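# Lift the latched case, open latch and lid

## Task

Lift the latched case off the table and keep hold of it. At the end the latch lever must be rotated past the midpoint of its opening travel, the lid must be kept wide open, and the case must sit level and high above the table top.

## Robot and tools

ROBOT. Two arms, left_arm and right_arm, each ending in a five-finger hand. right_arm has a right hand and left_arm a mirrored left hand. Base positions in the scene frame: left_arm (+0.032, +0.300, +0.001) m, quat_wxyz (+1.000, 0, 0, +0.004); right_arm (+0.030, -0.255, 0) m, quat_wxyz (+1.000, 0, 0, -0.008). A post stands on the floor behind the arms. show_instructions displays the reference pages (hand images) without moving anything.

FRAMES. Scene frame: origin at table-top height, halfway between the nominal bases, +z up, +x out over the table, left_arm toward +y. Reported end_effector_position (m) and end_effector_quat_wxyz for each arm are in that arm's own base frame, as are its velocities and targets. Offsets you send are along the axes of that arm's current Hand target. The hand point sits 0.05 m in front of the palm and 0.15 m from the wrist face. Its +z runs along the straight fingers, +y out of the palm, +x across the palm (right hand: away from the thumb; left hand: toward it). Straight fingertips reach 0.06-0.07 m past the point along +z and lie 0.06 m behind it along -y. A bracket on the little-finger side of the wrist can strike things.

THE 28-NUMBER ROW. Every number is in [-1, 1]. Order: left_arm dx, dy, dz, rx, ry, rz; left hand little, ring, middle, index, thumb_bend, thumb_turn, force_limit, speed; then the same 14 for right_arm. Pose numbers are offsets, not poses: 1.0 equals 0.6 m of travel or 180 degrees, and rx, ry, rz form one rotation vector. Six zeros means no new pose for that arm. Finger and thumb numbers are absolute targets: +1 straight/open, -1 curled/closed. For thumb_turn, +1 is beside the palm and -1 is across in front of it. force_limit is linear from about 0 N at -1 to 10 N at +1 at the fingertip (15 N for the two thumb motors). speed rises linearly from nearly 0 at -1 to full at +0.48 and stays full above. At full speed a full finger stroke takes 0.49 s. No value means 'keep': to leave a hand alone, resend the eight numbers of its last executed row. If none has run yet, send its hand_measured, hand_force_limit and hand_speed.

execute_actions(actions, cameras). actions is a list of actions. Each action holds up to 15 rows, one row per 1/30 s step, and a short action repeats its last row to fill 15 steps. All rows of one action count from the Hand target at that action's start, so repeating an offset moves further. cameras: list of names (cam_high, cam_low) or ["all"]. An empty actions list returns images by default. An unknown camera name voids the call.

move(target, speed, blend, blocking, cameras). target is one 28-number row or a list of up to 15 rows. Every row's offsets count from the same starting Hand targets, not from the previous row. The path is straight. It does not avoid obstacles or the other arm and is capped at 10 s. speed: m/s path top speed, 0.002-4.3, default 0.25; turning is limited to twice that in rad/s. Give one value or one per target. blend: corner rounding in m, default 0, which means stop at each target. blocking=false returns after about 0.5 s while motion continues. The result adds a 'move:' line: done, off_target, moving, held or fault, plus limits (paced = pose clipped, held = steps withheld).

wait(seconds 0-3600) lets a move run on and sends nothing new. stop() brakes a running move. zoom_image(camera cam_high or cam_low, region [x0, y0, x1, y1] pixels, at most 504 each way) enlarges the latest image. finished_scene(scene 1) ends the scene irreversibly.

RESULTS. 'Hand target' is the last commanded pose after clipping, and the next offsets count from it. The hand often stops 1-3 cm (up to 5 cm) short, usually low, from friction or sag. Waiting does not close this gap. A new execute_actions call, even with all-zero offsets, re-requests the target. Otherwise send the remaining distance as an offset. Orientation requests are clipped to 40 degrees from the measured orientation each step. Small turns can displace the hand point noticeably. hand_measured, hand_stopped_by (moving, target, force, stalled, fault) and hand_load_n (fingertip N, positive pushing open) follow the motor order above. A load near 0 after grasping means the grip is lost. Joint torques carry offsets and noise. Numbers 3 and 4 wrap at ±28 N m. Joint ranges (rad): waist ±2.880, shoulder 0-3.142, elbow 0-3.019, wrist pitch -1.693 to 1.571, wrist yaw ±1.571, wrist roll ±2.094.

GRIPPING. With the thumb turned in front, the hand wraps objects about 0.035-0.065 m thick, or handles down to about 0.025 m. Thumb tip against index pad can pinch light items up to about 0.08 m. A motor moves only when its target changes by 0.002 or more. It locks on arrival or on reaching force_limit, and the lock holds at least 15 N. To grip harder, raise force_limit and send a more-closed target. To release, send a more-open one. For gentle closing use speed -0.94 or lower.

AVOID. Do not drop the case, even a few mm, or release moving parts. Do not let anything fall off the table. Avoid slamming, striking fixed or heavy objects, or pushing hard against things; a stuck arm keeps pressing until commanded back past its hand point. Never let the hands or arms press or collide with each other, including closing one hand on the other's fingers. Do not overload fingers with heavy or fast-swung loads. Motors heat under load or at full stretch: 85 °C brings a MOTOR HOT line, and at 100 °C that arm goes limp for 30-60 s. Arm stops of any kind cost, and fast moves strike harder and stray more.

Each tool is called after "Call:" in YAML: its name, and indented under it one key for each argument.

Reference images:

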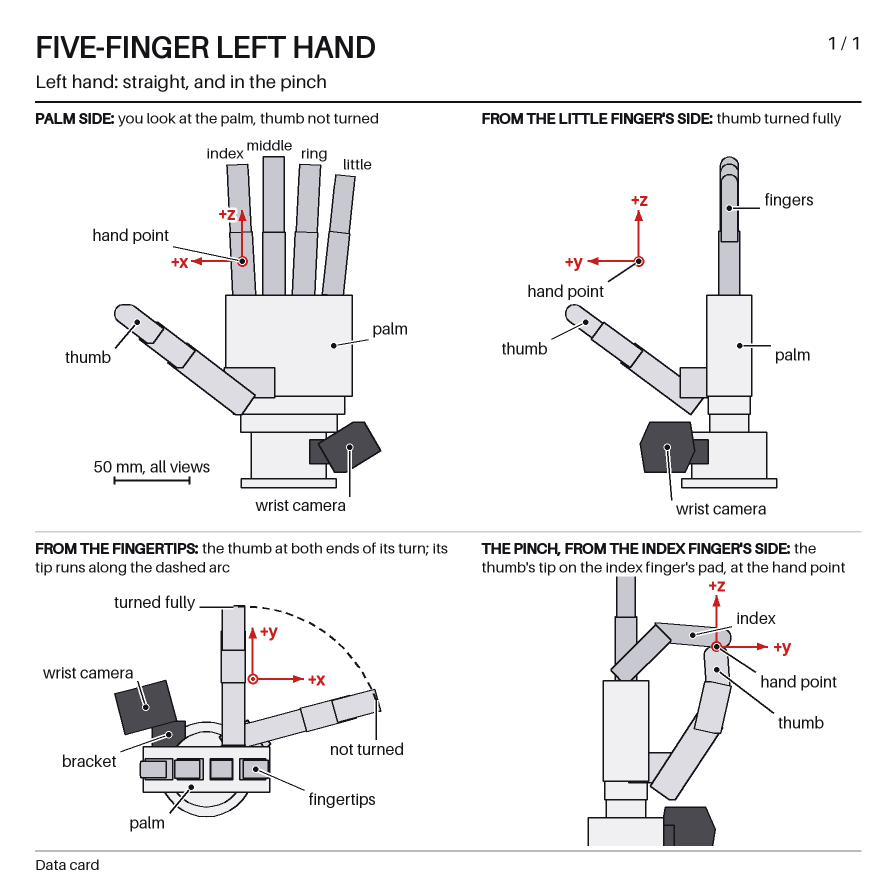

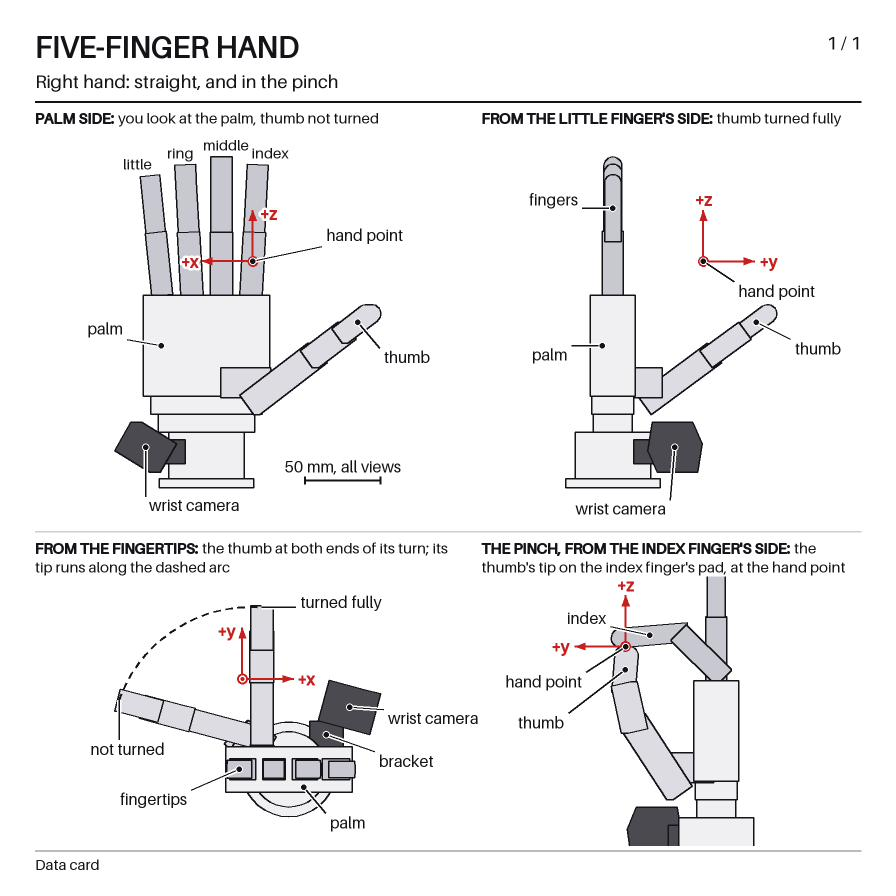

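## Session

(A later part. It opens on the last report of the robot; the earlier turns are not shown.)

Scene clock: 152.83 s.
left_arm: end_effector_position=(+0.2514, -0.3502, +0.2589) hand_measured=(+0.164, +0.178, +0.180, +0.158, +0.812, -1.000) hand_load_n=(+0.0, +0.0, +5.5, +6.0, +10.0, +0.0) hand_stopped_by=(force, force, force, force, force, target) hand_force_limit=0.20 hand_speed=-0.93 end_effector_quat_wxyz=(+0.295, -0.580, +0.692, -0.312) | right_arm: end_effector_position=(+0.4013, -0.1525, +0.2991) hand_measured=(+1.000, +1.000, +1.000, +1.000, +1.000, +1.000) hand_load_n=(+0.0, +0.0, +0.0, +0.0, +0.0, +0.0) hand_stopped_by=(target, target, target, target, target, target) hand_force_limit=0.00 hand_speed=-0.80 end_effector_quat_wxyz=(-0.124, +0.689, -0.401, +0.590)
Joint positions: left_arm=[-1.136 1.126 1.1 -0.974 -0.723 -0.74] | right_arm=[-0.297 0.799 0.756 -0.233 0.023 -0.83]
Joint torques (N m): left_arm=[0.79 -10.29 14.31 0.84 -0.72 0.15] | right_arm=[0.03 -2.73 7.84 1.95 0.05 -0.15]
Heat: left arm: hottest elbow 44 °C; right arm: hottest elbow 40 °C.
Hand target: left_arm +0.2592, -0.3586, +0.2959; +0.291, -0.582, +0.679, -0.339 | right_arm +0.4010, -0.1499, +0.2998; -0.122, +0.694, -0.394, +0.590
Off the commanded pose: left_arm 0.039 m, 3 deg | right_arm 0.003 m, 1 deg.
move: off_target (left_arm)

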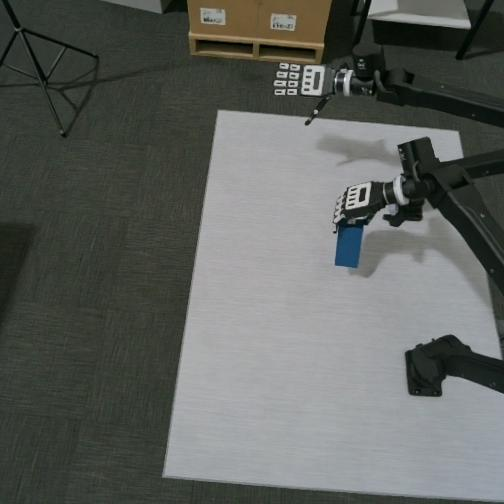

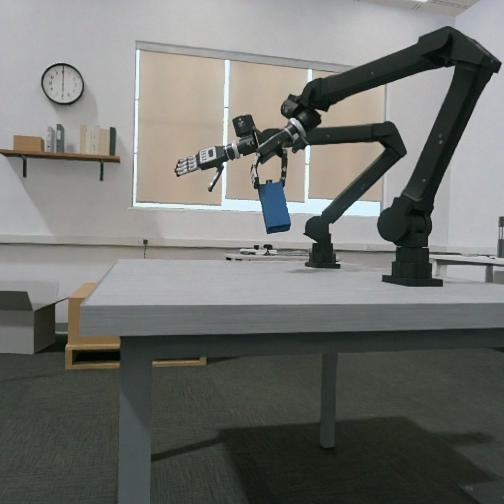

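Call:
move:
  target: [-0.056,-0.2975,0.2297,0,0,0,0.16,0.1,0.07,0.12,0.7,-1,0.2,-0.93,0,0,0,0.0126,-0.4026,0.7884,0.5,0.5,0.5,0.5,1,-1,-0.4,-0.3]
  speed: 0.25
  cameras: ["all"]

Scene clock: 190.10 s.
left_arm: end_effector_position=(+0.4635, -0.3508, +0.3184) hand_measured=(+0.164, +0.178, +0.180, +0.158, +0.812, -1.000) hand_load_n=(+0.0, +0.0, +6.0, +6.0, +9.5, +0.0) hand_stopped_by=(force, force, force, force, force, target) hand_force_limit=0.20 hand_speed=-0.93 end_effector_quat_wxyz=(+0.282, -0.588, +0.692, -0.308) | right_arm: end_effector_position=(+0.4017, -0.1542, +0.2959) hand_measured=(+0.500, +0.500, +0.500, +0.500, +1.000, -1.000) hand_load_n=(+0.0, +0.0, +0.0, +0.0, +0.0, +0.0) hand_stopped_by=(target, target, target, target, target, target) hand_force_limit=-0.40 hand_speed=-0.30 end_effector_quat_wxyz=(+0.682, -0.051, +0.684, +0.254)
Joint positions: left_arm=[-0.708 1.446 1.524 -0.876 -0.431 -0.368] | right_arm=[-0.841 1.475 0.61 1.067 -1.266 2.045]
Joint torques (N m): left_arm=[0.73 -14.15 15.12 1.83 -0.38 0.17] | right_arm=[0.09 -7.77 4.52 1.85 0.33 0.21]
Heat: left arm: hottest elbow 47 °C; right arm: hottest elbow 40 °C.
Hand target: left_arm +0.4791, -0.3588, +0.3560; +0.291, -0.582, +0.679, -0.339 | right_arm +0.4010, -0.1498, +0.2997; +0.725, -0.041, +0.616, +0.307
Off the commanded pose: left_arm 0.041 m, 4 deg | right_arm 0.006 m, 11 deg.
joint sent to its limit (right arm) — joint 6 (wrist roll), upper limit. The joint targets are off in orientation, not in position.
move: off_target (left_arm, right_arm)

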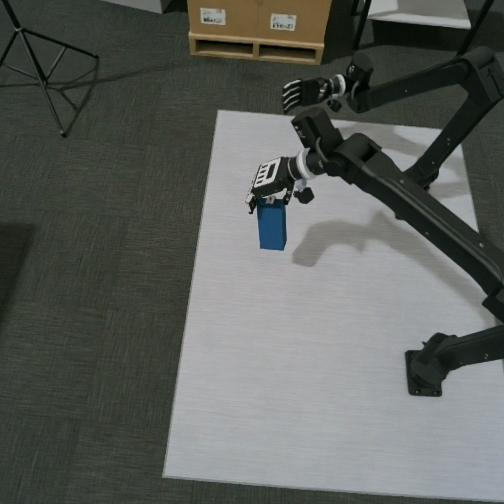

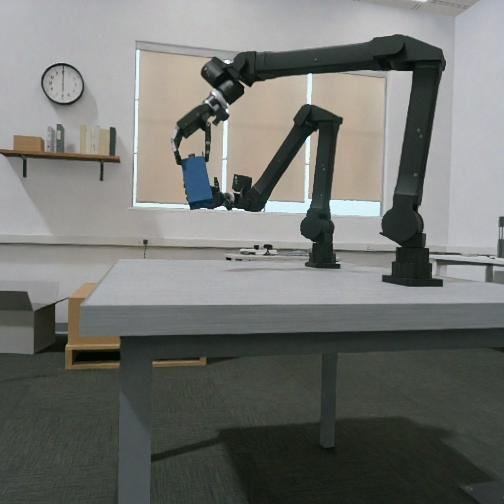

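Call:
zoom_image:
  camera: "cam_high"
  region: [225, 150, 325, 260]

Call:
zoom_image:
  camera: "cam_low"
  region: [160, 110, 270, 220]

Scaled by 4.582.

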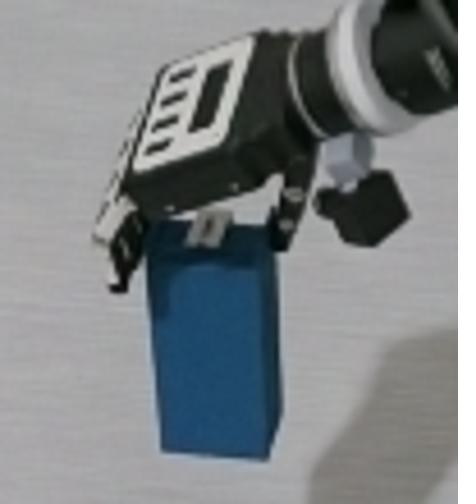

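Scaled by 4.582.

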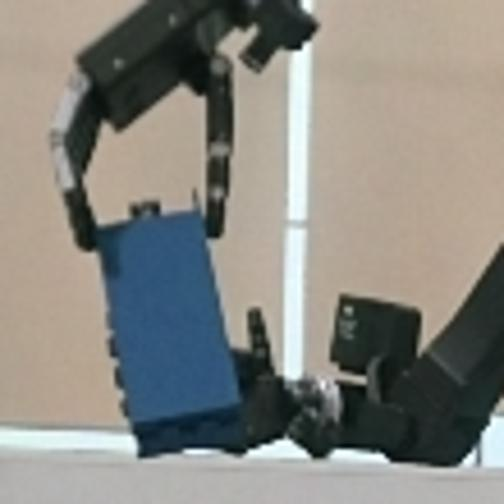

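Call:
zoom_image:
  camera: "cam_high"
  region: [270, 60, 360, 130]

Scaled by 5.600.

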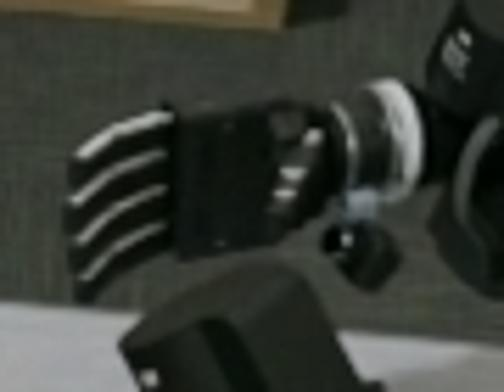

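Call:
move:
  target: [0,0,0,0,0,0,0.16,0.1,0.07,0.12,0.7,-1,0.2,-0.93,0.3077,0.3195,0.2217,0.0278,0.0433,0.038,0.5,0.5,0.5,0.5,1,-1,-0.4,-0.3]
  speed: 0.12
  cameras: ["all"]

Call:
zoom_image:
  camera: "cam_high"
  region: [225, 130, 345, 250]

Call:
zoom_image:
  camera: "cam_low"
  region: [150, 110, 270, 230]

Scene clock: 215.27 s.
left_arm: end_effector_position=(+0.4635, -0.3508, +0.3184) hand_measured=(+0.164, +0.178, +0.180, +0.158, +0.812, -1.000) hand_load_n=(+0.0, +0.0, +5.5, +6.0, +10.0, +0.0) hand_stopped_by=(force, force, force, force, force, target) hand_force_limit=0.20 hand_speed=-0.93 end_effector_quat_wxyz=(+0.282, -0.588, +0.692, -0.308) | right_arm: end_effector_position=(+0.4306, +0.1371, +0.2200) hand_measured=(+0.500, +0.500, +0.500, +0.500, +1.000, -1.000) hand_load_n=(+0.0, +0.0, +0.0, +0.0, +0.0, -0.5) hand_stopped_by=(target, target, target, target, target, target) hand_force_limit=-0.40 hand_speed=-0.30 end_effector_quat_wxyz=(+0.660, +0.002, +0.682, +0.314)
Joint positions: left_arm=[-0.708 1.446 1.524 -0.876 -0.431 -0.368] | right_arm=[0.07 1.554 0.302 1.326 -0.37 2.045]
Joint torques (N m): left_arm=[0.73 -14.1 15.12 1.83 -0.38 0.18] | right_arm=[-0.38 -5.36 3.25 2.86 0.18 0.21]
Motor temperatures (°C): left_arm=[29 35 52 30 31 28] | right_arm=[29 35 38 30 30 31]
Heat: left arm: hottest elbow 52 °C; right arm: hottest elbow 38 °C.
Hand target: left_arm +0.4791, -0.3588, +0.3560; +0.291, -0.582, +0.679, -0.339 | right_arm +0.4312, +0.1361, +0.2229; +0.663, +0.006, +0.678, +0.319
Off the commanded pose: left_arm 0.042 m, 4 deg | right_arm 0.003 m, 1 deg.
joint at its limit (right arm) — joint 6 (wrist roll), upper limit.
move: done

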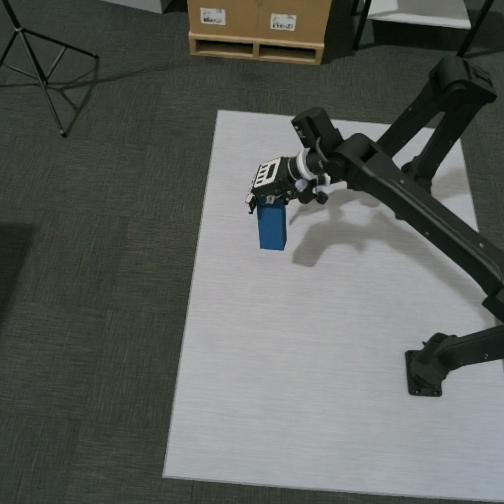

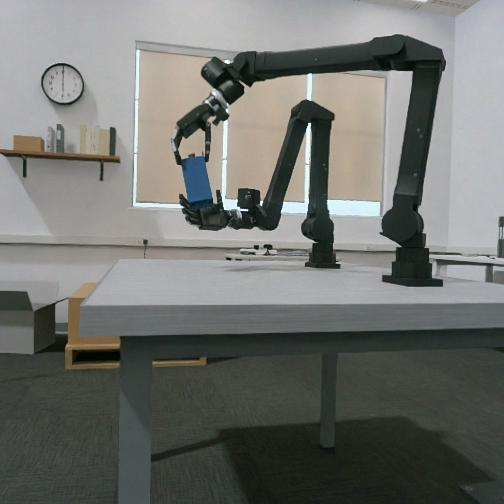

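Scaled by 4.200.

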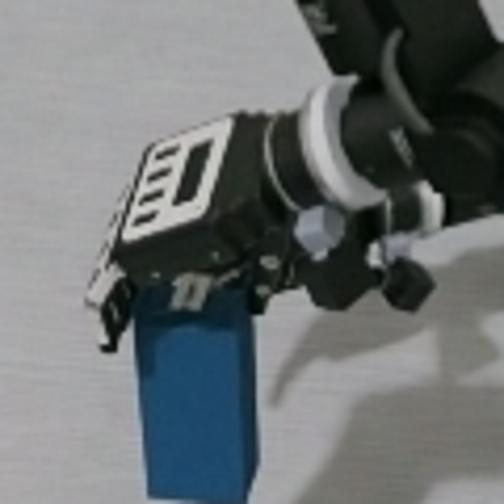

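Scaled by 4.200.

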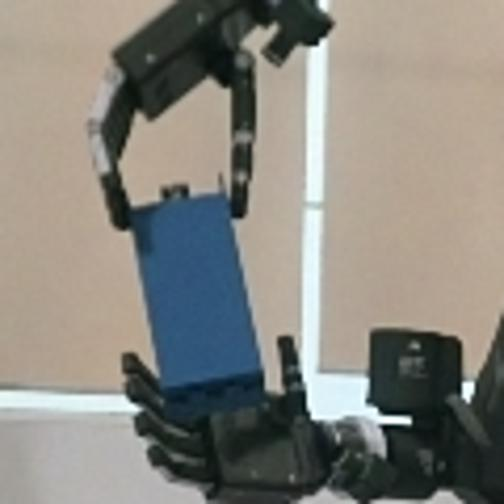

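Call:
move:
  target: [0,0,0,0,0,0,0.16,0.1,0.07,0.12,0.7,-1,0.2,-0.93,0,0.0747,0.0393,0,0,0,0.5,0.5,0.5,0.5,1,-1,-0.4,-0.3]
  speed: 0.06
  cameras: ["all"]

Call:
zoom_image:
  camera: "cam_high"
  region: [225, 150, 325, 250]

Call:
zoom_image:
  camera: "cam_low"
  region: [160, 130, 260, 230]

Scene clock: 219.27 s.
left_arm: end_effector_position=(+0.4635, -0.3508, +0.3184) hand_measured=(+0.164, +0.178, +0.180, +0.158, +0.812, -1.000) hand_load_n=(+0.0, +0.0, +5.5, +6.5, +10.0, +0.0) hand_stopped_by=(force, force, force, force, force, target) hand_force_limit=0.20 hand_speed=-0.93 end_effector_quat_wxyz=(+0.282, -0.588, +0.692, -0.308) | right_arm: end_effector_position=(+0.4274, +0.1785, +0.2314) hand_measured=(+0.500, +0.500, +0.500, +0.500, +1.000, -1.000) hand_load_n=(+0.0, +0.0, +0.0, +0.0, +0.0, +0.0) hand_stopped_by=(target, target, target, target, target, target) hand_force_limit=-0.40 hand_speed=-0.30 end_effector_quat_wxyz=(+0.653, +0.009, +0.688, +0.316)
Joint positions: left_arm=[-0.708 1.446 1.524 -0.876 -0.431 -0.368] | right_arm=[0.224 1.476 0.31 1.22 -0.212 2.045]
Joint torques (N m): left_arm=[0.73 -14.1 15.12 1.83 -0.38 0.18] | right_arm=[-0.03 -6.12 5.46 1.95 0.2 0.07]
Heat: left arm: hottest elbow 53 °C; right arm: hottest elbow 38 °C.
Hand target: left_arm +0.4791, -0.3588, +0.3560; +0.291, -0.582, +0.679, -0.339 | right_arm +0.4339, +0.1817, +0.2446; +0.663, +0.006, +0.678, +0.319
Off the commanded pose: left_arm 0.042 m, 4 deg | right_arm 0.015 m, 2 deg.
move: off_target (right_arm)

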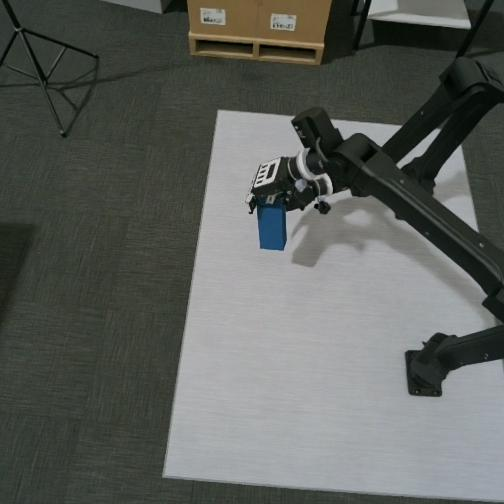

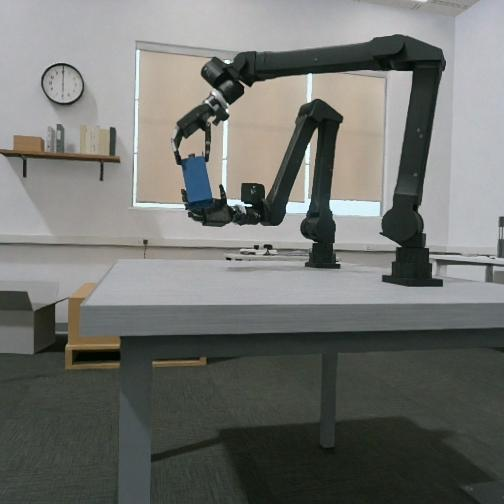

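Scaled by 5.040.

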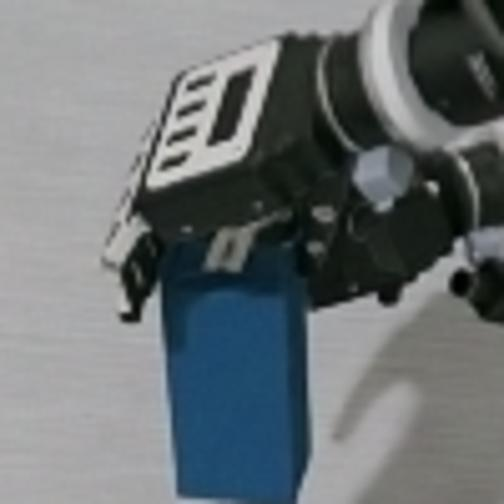

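Scaled by 5.040.

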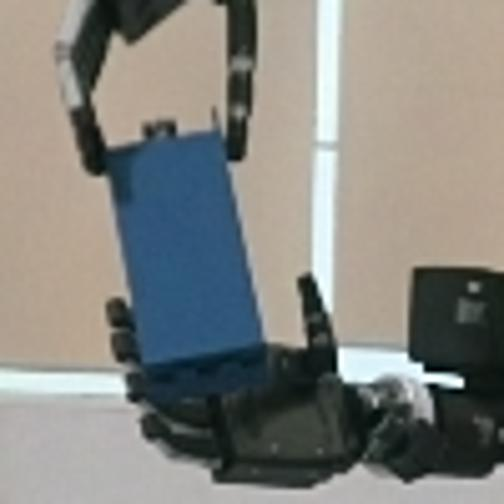

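Call:
move:
  target: [0,0,0,0,0,0,0.16,0.1,0.07,0.12,0.7,-1,0.2,-0.93,-0.0163,0.0627,0.052,0,0,0,0.5,0.5,0.5,0.5,1,-1,-0.4,-0.3]
  speed: 0.05
  cameras: ["all"]

Call:
zoom_image:
  camera: "cam_high"
  region: [225, 150, 325, 250]

Call:
zoom_image:
  camera: "cam_low"
  region: [160, 130, 260, 230]

Scene clock: 223.03 s.
left_arm: end_effector_position=(+0.4635, -0.3508, +0.3184) hand_measured=(+0.164, +0.178, +0.180, +0.158, +0.812, -1.000) hand_load_n=(+0.0, +0.5, +5.5, +6.0, +10.0, +0.0) hand_stopped_by=(force, force, force, force, force, target) hand_force_limit=0.20 hand_speed=-0.93 end_effector_quat_wxyz=(+0.282, -0.588, +0.692, -0.308) | right_arm: end_effector_position=(+0.4419, +0.2154, +0.2554) hand_measured=(+0.500, +0.500, +0.500, +0.500, +1.000, -1.000) hand_load_n=(+0.0, +0.0, +0.0, +0.0, +0.0, +0.0) hand_stopped_by=(target, target, target, target, target, target) hand_force_limit=-0.40 hand_speed=-0.30 end_effector_quat_wxyz=(+0.651, +0.012, +0.690, +0.316)
Joint positions: left_arm=[-0.708 1.446 1.524 -0.876 -0.431 -0.368] | right_arm=[0.335 1.415 0.387 1.075 -0.1 2.045]
Joint torques (N m): left_arm=[0.73 -14.15 15.12 1.83 -0.38 0.18] | right_arm=[-0.03 -6.48 6.6 1.95 0.19 -0.03]
Heat: left arm: hottest elbow 53 °C; right arm: hottest elbow 38 °C.
Hand target: left_arm +0.4791, -0.3588, +0.3560; +0.291, -0.582, +0.679, -0.339 | right_arm +0.4477, +0.2206, +0.2723; +0.663, +0.006, +0.678, +0.319
Off the commanded pose: left_arm 0.042 m, 4 deg | right_arm 0.019 m, 2 deg.
move: off_target (right_arm)

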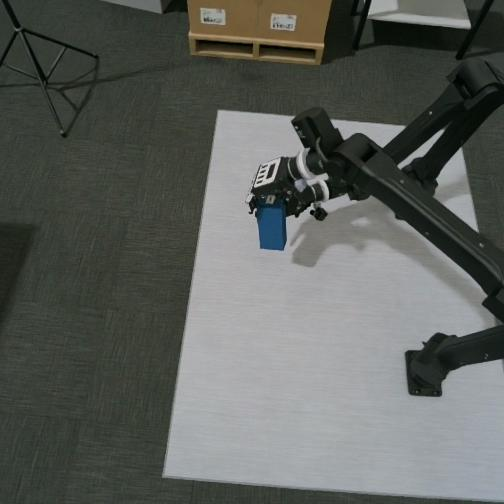

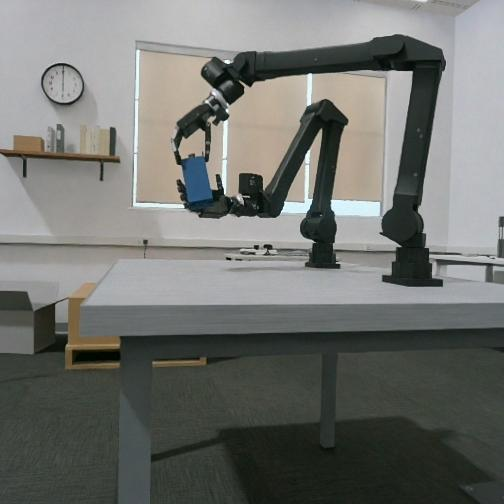

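Scaled by 5.040.

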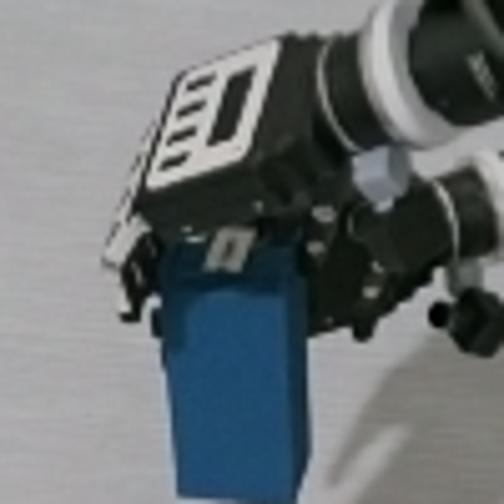

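Scaled by 5.040.

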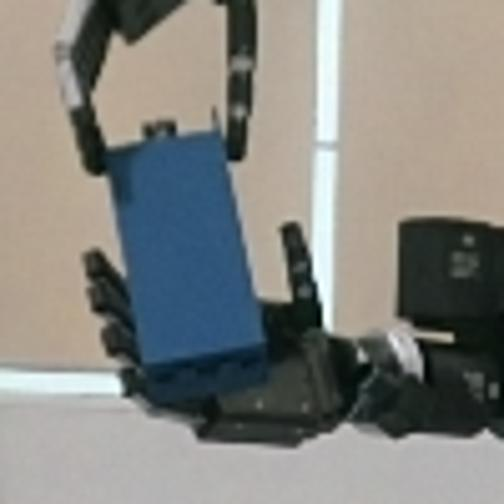

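Call:
move:
  target: [0,0,0,0,0,0,0.16,0.1,0.07,0.12,0.7,-1,0.2,-0.93,0,0.0107,0.008,0,0,0,0.5,0.5,0.5,0.5,1,-1,-0.4,-0.3]
  speed: 0.05

Scene clock: 227.07 s.
left_arm: end_effector_position=(+0.4635, -0.3508, +0.3184) hand_measured=(+0.164, +0.178, +0.180, +0.158, +0.812, -1.000) hand_load_n=(+0.0, +0.0, +5.5, +6.0, +10.0, +0.0) hand_stopped_by=(force, force, force, force, force, target) hand_force_limit=0.20 hand_speed=-0.93 end_effector_quat_wxyz=(+0.282, -0.588, +0.692, -0.308) | right_arm: end_effector_position=(+0.4435, +0.2224, +0.2576) hand_measured=(+0.500, +0.500, +0.500, +0.500, +1.000, -1.000) hand_load_n=(+0.0, +0.0, +0.0, +0.0, +0.0, +0.0) hand_stopped_by=(target, target, target, target, target, target) hand_force_limit=-0.40 hand_speed=-0.30 end_effector_quat_wxyz=(+0.650, +0.012, +0.691, +0.316)
Joint positions: left_arm=[-0.708 1.446 1.524 -0.876 -0.431 -0.368] | right_arm=[0.355 1.414 0.399 1.06 -0.081 2.045]
Joint torques (N m): left_arm=[0.73 -14.15 15.13 1.83 -0.38 0.18] | right_arm=[-0.09 -6.65 6.75 1.98 0.19 -0.05]
Heat: left arm: hottest elbow 54 °C; right arm: hottest elbow 38 °C.
Hand target: left_arm +0.4791, -0.3588, +0.3560; +0.291, -0.582, +0.679, -0.339 | right_arm +0.4493, +0.2278, +0.2756; +0.663, +0.006, +0.678, +0.319
Off the commanded pose: left_arm 0.042 m, 4 deg | right_arm 0.020 m, 2 deg.
move: off_target (right_arm)

Call:
move:
  target: [0,0,0,0,0,0,0.16,0.1,0.07,0.12,0.7,-1,0.2,-0.93,0,0,0,0,0,0,0.32,0.32,0.32,0.32,0.85,-1,-0.7,-0.9]
  speed: 0.05
  cameras: ["cam_low","cam_high"]

Call:
zoom_image:
  camera: "cam_high"
  region: [225, 150, 325, 250]

Call:
zoom_image:
  camera: "cam_low"
  region: [160, 130, 260, 230]

Scene clock: 229.50 s.
left_arm: end_effector_position=(+0.4632, -0.3511, +0.3183) hand_measured=(+0.164, +0.178, +0.180, +0.158, +0.812, -1.000) hand_load_n=(+0.0, +0.0, +5.5, +5.5, +10.0, +0.0) hand_stopped_by=(force, force, force, force, force, target) hand_force_limit=0.20 hand_speed=-0.93 end_effector_quat_wxyz=(+0.281, -0.588, +0.693, -0.308) | right_arm: end_effector_position=(+0.4444, +0.2215, +0.2569) hand_measured=(+0.320, +0.344, +0.324, +0.320, +0.850, -1.000) hand_load_n=(+0.0, +0.0, +1.0, +0.5, +0.0, +0.0) hand_stopped_by=(target, force, force, target, target, target) hand_force_limit=-0.70 hand_speed=-0.90 end_effector_quat_wxyz=(+0.650, +0.014, +0.692, +0.314)
Joint positions: left_arm=[-0.708 1.446 1.524 -0.876 -0.429 -0.367] | right_arm=[0.355 1.414 0.399 1.057 -0.075 2.045]
Joint torques (N m): left_arm=[0.67 -14.1 15.12 1.83 -0.48 0.16] | right_arm=[-0.09 -6.65 6.74 2.07 0 -0.05]
Heat: left arm: hottest elbow 54 °C; right arm: hottest elbow 38 °C.
Hand target: left_arm +0.4791, -0.3588, +0.3560; +0.291, -0.582, +0.679, -0.339 | right_arm +0.4493, +0.2278, +0.2756; +0.663, +0.006, +0.678, +0.319
Off the commanded pose: left_arm 0.042 m, 4 deg | right_arm 0.020 m, 2 deg.
move: done

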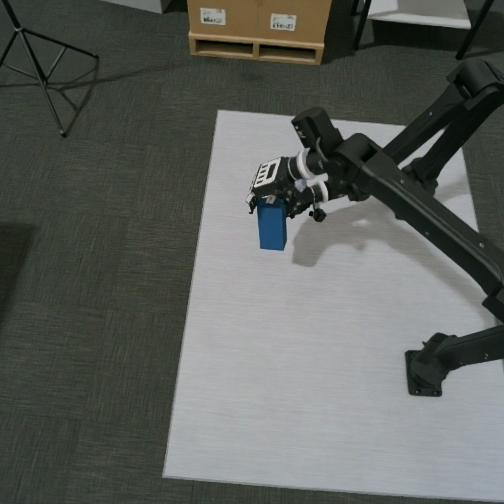

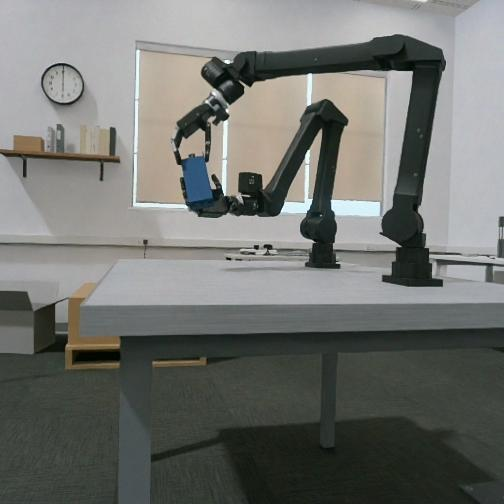

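Scaled by 5.040.

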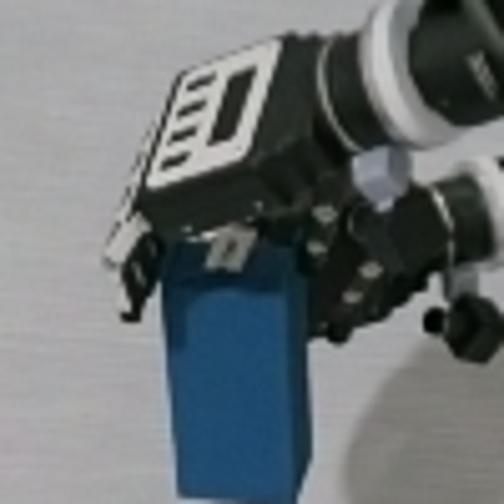

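Scaled by 5.040.

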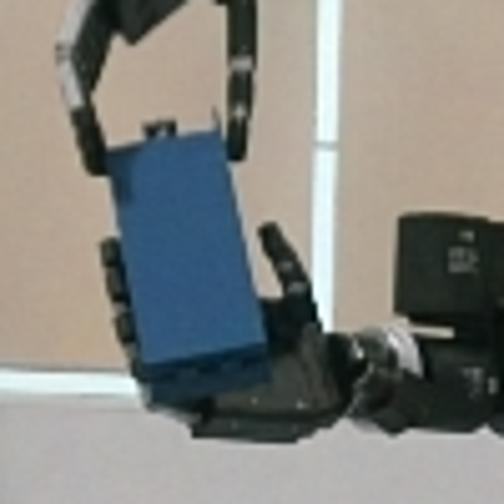

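Call:
move:
  target: [0,0,0,0,0,0,0.16,0.1,0.07,0.12,0.7,-1,0.2,-0.93,0,0,0,0,0,0,0.32,0.32,0.32,0.32,0.5,-1,-0.6,-0.93]
  speed: 0.05
  cameras: ["cam_low"]

Call:
zoom_image:
  camera: "cam_low"
  region: [160, 130, 260, 230]

Scene clock: 233.10 s.
left_arm: end_effector_position=(+0.4632, -0.3511, +0.3183) hand_measured=(+0.164, +0.178, +0.180, +0.158, +0.812, -1.000) hand_load_n=(+0.0, +0.0, +6.0, +5.5, +9.5, +1.0) hand_stopped_by=(force, force, force, force, force, target) hand_force_limit=0.20 hand_speed=-0.93 end_effector_quat_wxyz=(+0.281, -0.588, +0.693, -0.308) | right_arm: end_effector_position=(+0.4444, +0.2215, +0.2569) hand_measured=(+0.320, +0.344, +0.324, +0.320, +0.620, -1.000) hand_load_n=(+0.0, +0.0, +3.5, +0.0, +3.0, +0.0) hand_stopped_by=(target, force, force, target, force, target) hand_force_limit=-0.60 hand_speed=-0.93 end_effector_quat_wxyz=(+0.650, +0.014, +0.692, +0.314)
Joint positions: left_arm=[-0.708 1.446 1.524 -0.876 -0.429 -0.367] | right_arm=[0.355 1.414 0.399 1.057 -0.075 2.045]
Joint torques (N m): left_arm=[0.73 -14.15 15.12 1.83 -0.47 0.16] | right_arm=[-0.09 -6.59 6.76 2.07 0 -0.05]
Motor temperatures (°C): left_arm=[29 35 55 30 31 28] | right_arm=[29 35 38 30 30 31]
Heat: left arm: hottest elbow 55 °C; right arm: hottest elbow 38 °C.
Hand target: left_arm +0.4791, -0.3588, +0.3560; +0.291, -0.582, +0.679, -0.339 | right_arm +0.4493, +0.2278, +0.2756; +0.663, +0.006, +0.678, +0.319
Off the commanded pose: left_arm 0.042 m, 4 deg | right_arm 0.020 m, 2 deg.
move: done

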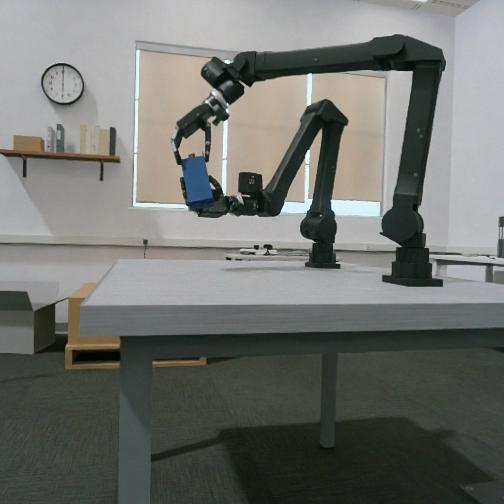

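Scaled by 5.040.

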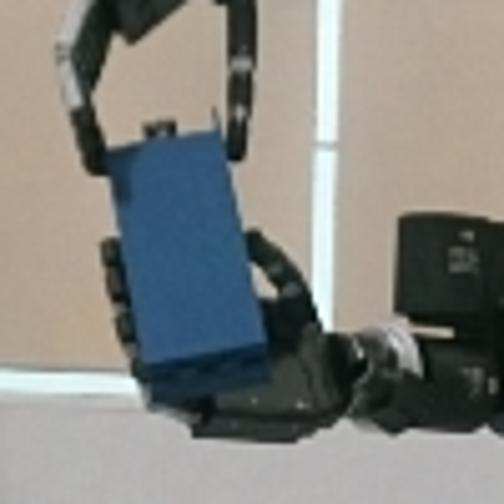

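Call:
execute_actions:
  actions:
    - [[0,0,0,0,0,0,0.16,0.1,0.07,0.12,0.7,-1,0.2,-0.93,0,0,0,0,0,0,0.32,0.32,0.32,0.32,0.4,-1,0.0,-0.93]]
  cameras: ["cam_high","cam_low"]

Call:
wait:
  seconds: 1.5

Scene clock: 240.53 s.
left_arm: end_effector_position=(+0.4632, -0.3511, +0.3183) hand_measured=(+0.164, +0.178, +0.180, +0.158, +0.812, -1.000) hand_load_n=(+0.0, +0.0, +6.5, +6.0, +9.5, +1.5) hand_stopped_by=(force, force, force, force, force, target) hand_force_limit=0.20 hand_speed=-0.93 end_effector_quat_wxyz=(+0.281, -0.588, +0.693, -0.308) | right_arm: end_effector_position=(+0.4442, +0.2217, +0.2570) hand_measured=(+0.320, +0.344, +0.326, +0.320, +0.590, -1.000) hand_load_n=(+0.0, +0.5, +6.5, +0.0, +7.5, +0.0) hand_stopped_by=(target, force, force, target, force, target) hand_force_limit=0.00 hand_speed=-0.93 end_effector_quat_wxyz=(+0.651, +0.013, +0.692, +0.314)
Joint positions: left_arm=[-0.708 1.446 1.524 -0.876 -0.429 -0.367] | right_arm=[0.355 1.413 0.399 1.057 -0.075 2.042]
Joint torques (N m): left_arm=[0.73 -14.15 15.12 1.83 -0.48 0.16] | right_arm=[-0.03 -6.53 6.75 2.07 0.01 -0.02]
Motor temperatures (°C): left_arm=[29 35 55 30 31 28] | right_arm=[29 35 38 30 30 31]
Heat: left arm: hottest elbow 55 °C; right arm: hottest elbow 38 °C.
Hand target: left_arm +0.4791, -0.3588, +0.3561; +0.291, -0.582, +0.679, -0.339 | right_arm +0.4494, +0.2278, +0.2755; +0.663, +0.006, +0.678, +0.319
Off the commanded pose: left_arm 0.042 m, 4 deg | right_arm 0.020 m, 2 deg.

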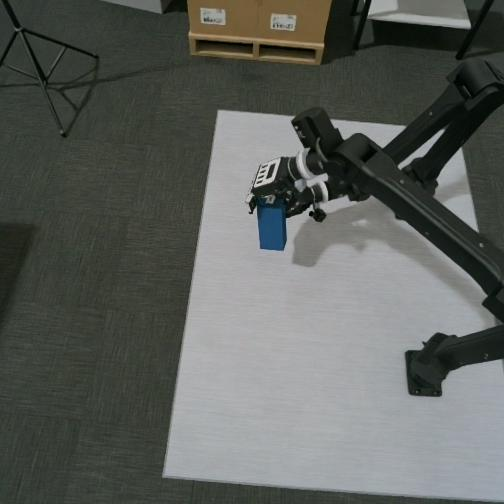

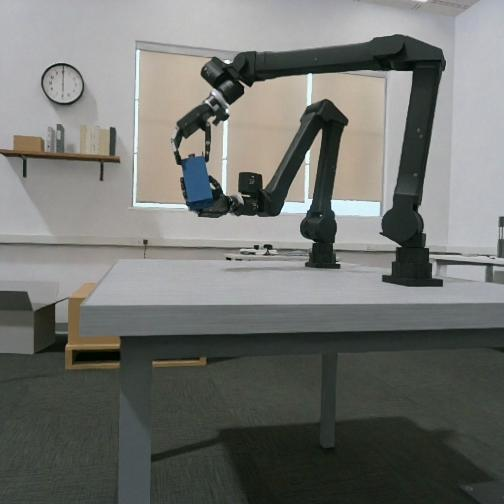

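Scene clock: 242.03 s.
left_arm: end_effector_position=(+0.4632, -0.3511, +0.3183) hand_measured=(+0.164, +0.178, +0.180, +0.158, +0.812, -1.000) hand_load_n=(+0.0, +0.0, +6.0, +6.0, +9.5, +1.5) hand_stopped_by=(force, force, force, force, force, target) hand_force_limit=0.20 hand_speed=-0.93 end_effector_quat_wxyz=(+0.281, -0.588, +0.693, -0.308) | right_arm: end_effector_position=(+0.4442, +0.2217, +0.2570) hand_measured=(+0.320, +0.344, +0.326, +0.320, +0.590, -1.000) hand_load_n=(+0.0, +0.5, +6.5, +0.0, +7.0, +0.0) hand_stopped_by=(target, force, force, target, force, target) hand_force_limit=0.00 hand_speed=-0.93 end_effector_quat_wxyz=(+0.651, +0.013, +0.692, +0.314)
Joint positions: left_arm=[-0.708 1.446 1.524 -0.876 -0.429 -0.367] | right_arm=[0.355 1.413 0.399 1.057 -0.075 2.042]
Joint torques (N m): left_arm=[0.73 -14.15 15.12 1.83 -0.47 0.16] | right_arm=[-0.09 -6.59 6.75 2.07 0.01 -0.02]
Motor temperatures (°C): left_arm=[29 35 55 30 31 28] | right_arm=[29 35 38 30 30 31]
Heat: left arm: hottest elbow 55 °C; right arm: hottest elbow 38 °C.
Hand target: left_arm +0.4791, -0.3588, +0.3561; +0.291, -0.582, +0.679, -0.339 | right_arm +0.4494, +0.2278, +0.2755; +0.663, +0.006, +0.678, +0.319
Off the commanded pose: left_arm 0.042 m, 4 deg | right_arm 0.020 m, 2 deg.
wait: 1.50 s; at rest by 0.17 s

Call:
execute_actions:
  actions:
    - [[0,0,0,0,0,0,0.16,0.1,0.07,0.12,0.7,-1,0.2,-0.93,0,0,0,0,0,0,0.22,0.22,0.32,0.22,0.4,-1,-0.3,-0.93]]
  cameras: []

Call:
wait:
  seconds: 1.5

Scene clock: 243.97 s.
left_arm: end_effector_position=(+0.4632, -0.3511, +0.3183) hand_measured=(+0.164, +0.178, +0.180, +0.158, +0.812, -1.000) hand_load_n=(+0.0, +0.0, +6.5, +5.0, +9.0, +2.5) hand_stopped_by=(force, force, force, force, force, target) hand_force_limit=0.20 hand_speed=-0.93 end_effector_quat_wxyz=(+0.281, -0.588, +0.693, -0.308) | right_arm: end_effector_position=(+0.4442, +0.2219, +0.2569) hand_measured=(+0.220, +0.326, +0.326, +0.290, +0.592, -1.000) hand_load_n=(+0.0, +3.0, +3.5, +3.5, +9.0, +0.0) hand_stopped_by=(target, force, force, force, force, target) hand_force_limit=-0.30 hand_speed=-0.93 end_effector_quat_wxyz=(+0.651, +0.012, +0.692, +0.313)
Joint positions: left_arm=[-0.708 1.446 1.524 -0.876 -0.429 -0.367] | right_arm=[0.355 1.413 0.399 1.057 -0.075 2.04]
Joint torques (N m): left_arm=[0.73 -14.15 15.12 1.83 -0.48 0.16] | right_arm=[-0.03 -6.59 6.75 2.06 0 0.01]
Motor temperatures (°C): left_arm=[29 35 56 30 31 28] | right_arm=[29 35 38 30 30 31]
Heat: left arm: hottest elbow 56 °C; right arm: hottest elbow 38 °C.
Hand target: left_arm +0.4791, -0.3588, +0.3561; +0.291, -0.582, +0.679, -0.339 | right_arm +0.4494, +0.2278, +0.2755; +0.663, +0.006, +0.678, +0.319
Off the commanded pose: left_arm 0.042 m, 4 deg | right_arm 0.020 m, 2 deg.

Scene clock: 245.47 s.
left_arm: end_effector_position=(+0.4632, -0.3511, +0.3183) hand_measured=(+0.164, +0.178, +0.180, +0.158, +0.812, -1.000) hand_load_n=(+0.0, +0.0, +6.5, +5.0, +9.0, +2.0) hand_stopped_by=(force, force, force, force, force, target) hand_force_limit=0.20 hand_speed=-0.93 end_effector_quat_wxyz=(+0.281, -0.588, +0.693, -0.308) | right_arm: end_effector_position=(+0.4442, +0.2219, +0.2569) hand_measured=(+0.220, +0.326, +0.326, +0.290, +0.592, -1.000) hand_load_n=(+0.0, +3.0, +4.0, +3.5, +9.0, +0.0) hand_stopped_by=(target, force, force, force, force, target) hand_force_limit=-0.30 hand_speed=-0.93 end_effector_quat_wxyz=(+0.651, +0.012, +0.692, +0.313)
Joint positions: left_arm=[-0.708 1.446 1.524 -0.876 -0.429 -0.367] | right_arm=[0.355 1.413 0.399 1.057 -0.075 2.04]
Joint torques (N m): left_arm=[0.67 -14.15 15.12 1.84 -0.47 0.16] | right_arm=[-0.09 -6.59 6.74 2.07 0 0.01]
Motor temperatures (°C): left_arm=[29 35 56 30 31 28] | right_arm=[29 35 38 30 30 31]
Heat: left arm: hottest elbow 56 °C; right arm: hottest elbow 38 °C.
Hand target: left_arm +0.4791, -0.3588, +0.3561; +0.291, -0.582, +0.679, -0.339 | right_arm +0.4494, +0.2278, +0.2755; +0.663, +0.006, +0.678, +0.319
Off the commanded pose: left_arm 0.042 m, 4 deg | right_arm 0.020 m, 2 deg.
wait: 1.50 s; at rest by 0.17 s

Call:
execute_actions:
  actions:
    - [[0,0,0,0,0,0,0.16,0.1,0.07,0.12,0.7,-1,0.2,-0.93,0,0,0,0,0,0,0.22,0.18,0.22,0.18,0.4,-1,-0.05,-0.93]]
  cameras: []

Call:
wait:
  seconds: 1.0

Scene clock: 248.53 s.
left_arm: end_effector_position=(+0.4633, -0.3507, +0.3184) hand_measured=(+0.164, +0.178, +0.180, +0.158, +0.812, -1.000) hand_load_n=(+0.0, +0.0, +7.0, +2.5, +9.0, +0.0) hand_stopped_by=(force, force, force, force, force, target) hand_force_limit=0.20 hand_speed=-0.93 end_effector_quat_wxyz=(+0.283, -0.586, +0.694, -0.308) | right_arm: end_effector_position=(+0.4445, +0.2217, +0.2564) hand_measured=(+0.220, +0.180, +0.314, +0.180, +0.590, -1.000) hand_load_n=(+0.0, +0.0, +0.5, +1.0, +0.0, -0.5) hand_stopped_by=(target, target, force, target, force, target) hand_force_limit=-0.05 hand_speed=-0.93 end_effector_quat_wxyz=(+0.651, +0.013, +0.692, +0.312)
Joint positions: left_arm=[-0.708 1.446 1.524 -0.876 -0.43 -0.362] | right_arm=[0.355 1.413 0.399 1.055 -0.074 2.04]
Joint torques (N m): left_arm=[0.73 -14.15 15.1 1.83 -0.44 0.11] | right_arm=[-0.09 -6.53 6.75 2.15 -0.05 0.01]
Motor temperatures (°C): left_arm=[29 35 56 30 31 28] | right_arm=[29 34 38 30 30 31]
Heat: left arm: hottest elbow 56 °C; right arm: hottest elbow 38 °C.
Hand target: left_arm +0.4791, -0.3588, +0.3561; +0.291, -0.582, +0.679, -0.339 | right_arm +0.4493, +0.2278, +0.2755; +0.663, +0.006, +0.678, +0.319
Off the commanded pose: left_arm 0.042 m, 4 deg | right_arm 0.021 m, 2 deg.

Scene clock: 249.53 s.
left_arm: end_effector_position=(+0.4633, -0.3507, +0.3184) hand_measured=(+0.164, +0.178, +0.180, +0.158, +0.812, -1.000) hand_load_n=(+0.0, +0.0, +7.0, +2.5, +9.0, +0.0) hand_stopped_by=(force, force, force, force, force, target) hand_force_limit=0.20 hand_speed=-0.93 end_effector_quat_wxyz=(+0.283, -0.586, +0.694, -0.308) | right_arm: end_effector_position=(+0.4445, +0.2217, +0.2564) hand_measured=(+0.220, +0.180, +0.314, +0.180, +0.590, -1.000) hand_load_n=(+0.0, +0.5, +0.5, +0.5, +0.0, -0.5) hand_stopped_by=(target, target, force, target, force, target) hand_force_limit=-0.05 hand_speed=-0.93 end_effector_quat_wxyz=(+0.651, +0.013, +0.692, +0.312)
Joint positions: left_arm=[-0.708 1.446 1.524 -0.876 -0.43 -0.362] | right_arm=[0.355 1.413 0.399 1.055 -0.074 2.04]
Joint torques (N m): left_arm=[0.73 -14.15 15.1 1.81 -0.44 0.11] | right_arm=[-0.09 -6.59 6.75 2.15 -0.05 0.01]
Motor temperatures (°C): left_arm=[29 35 56 30 31 28] | right_arm=[29 34 38 30 30 31]
Heat: left arm: hottest elbow 56 °C; right arm: hottest elbow 38 °C.
Hand target: left_arm +0.4791, -0.3588, +0.3561; +0.291, -0.582, +0.679, -0.339 | right_arm +0.4494, +0.2278, +0.2755; +0.663, +0.006, +0.678, +0.319
Off the commanded pose: left_arm 0.042 m, 4 deg | right_arm 0.021 m, 2 deg.
wait: 1.00 s; at rest by 0.17 s

Call:
execute_actions:
  actions: []

Call:
zoom_image:
  camera: "cam_low"
  region: [140, 100, 280, 240]

Call:
zoom_image:
  camera: "cam_high"
  region: [220, 130, 340, 250]

Scene clock: 250.37 s.
left_arm: end_effector_position=(+0.4633, -0.3507, +0.3184) hand_measured=(+0.164, +0.178, +0.180, +0.158, +0.812, -1.000) hand_load_n=(+0.0, +0.0, +7.0, +2.5, +9.0, +0.0) hand_stopped_by=(force, force, force, force, force, target) hand_force_limit=0.20 hand_speed=-0.93 end_effector_quat_wxyz=(+0.283, -0.586, +0.694, -0.308) | right_arm: end_effector_position=(+0.4445, +0.2217, +0.2564) hand_measured=(+0.220, +0.180, +0.314, +0.180, +0.590, -1.000) hand_load_n=(+0.0, +0.0, +0.5, +0.5, +0.0, +0.0) hand_stopped_by=(target, target, force, target, force, target) hand_force_limit=-0.05 hand_speed=-0.93 end_effector_quat_wxyz=(+0.651, +0.013, +0.692, +0.312)
Joint positions: left_arm=[-0.708 1.446 1.524 -0.876 -0.43 -0.362] | right_arm=[0.355 1.413 0.399 1.055 -0.074 2.04]
Joint velocities: within noise
Joint torques (N m): left_arm=[0.73 -14.15 15.12 1.81 -0.44 0.11] | right_arm=[-0.03 -6.59 6.75 2.15 -0.05 0.01]
Motor temperatures (°C): left_arm=[29 35 56 30 31 28] | right_arm=[29 34 38 30 30 31]
Heat: left arm: hottest elbow 56 °C; right arm: hottest elbow 38 °C.
Hand target: left_arm +0.4791, -0.3588, +0.3561; +0.291, -0.582, +0.679, -0.339 | right_arm +0.4494, +0.2278, +0.2755; +0.663, +0.006, +0.678, +0.319
Off the commanded pose: left_arm 0.042 m, 4 deg | right_arm 0.021 m, 2 deg.

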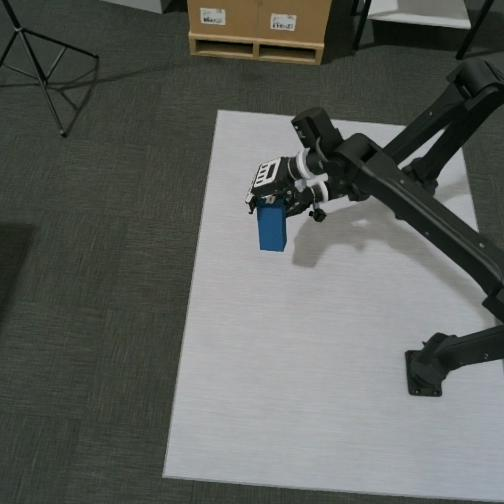

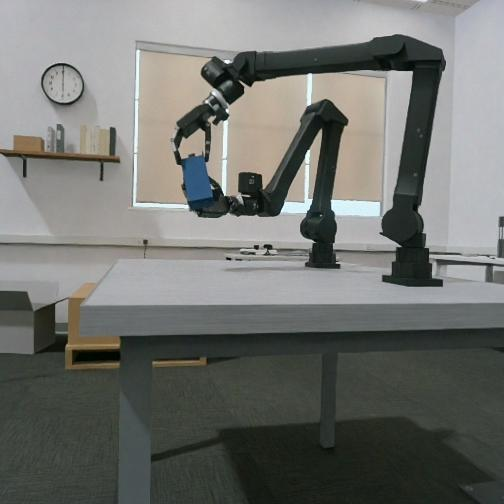

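Scaled by 3.600.

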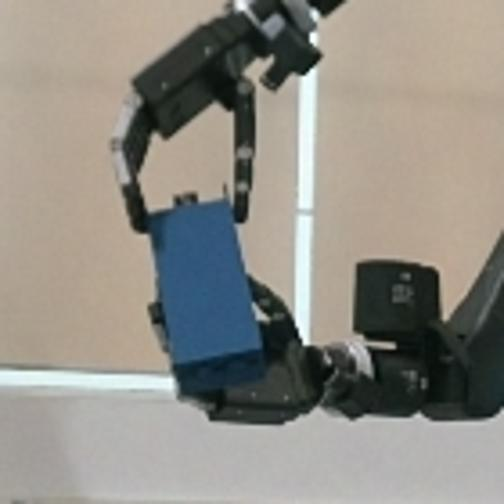

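Scaled by 4.200.

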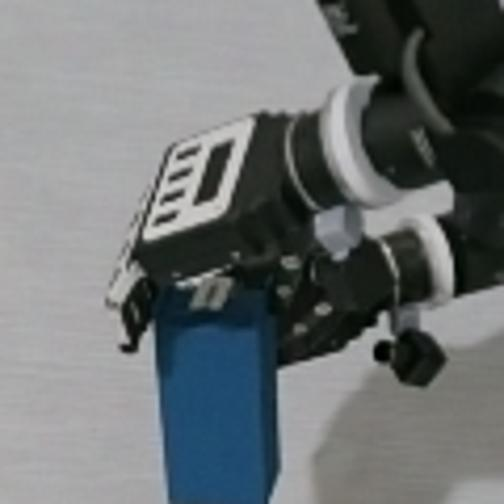

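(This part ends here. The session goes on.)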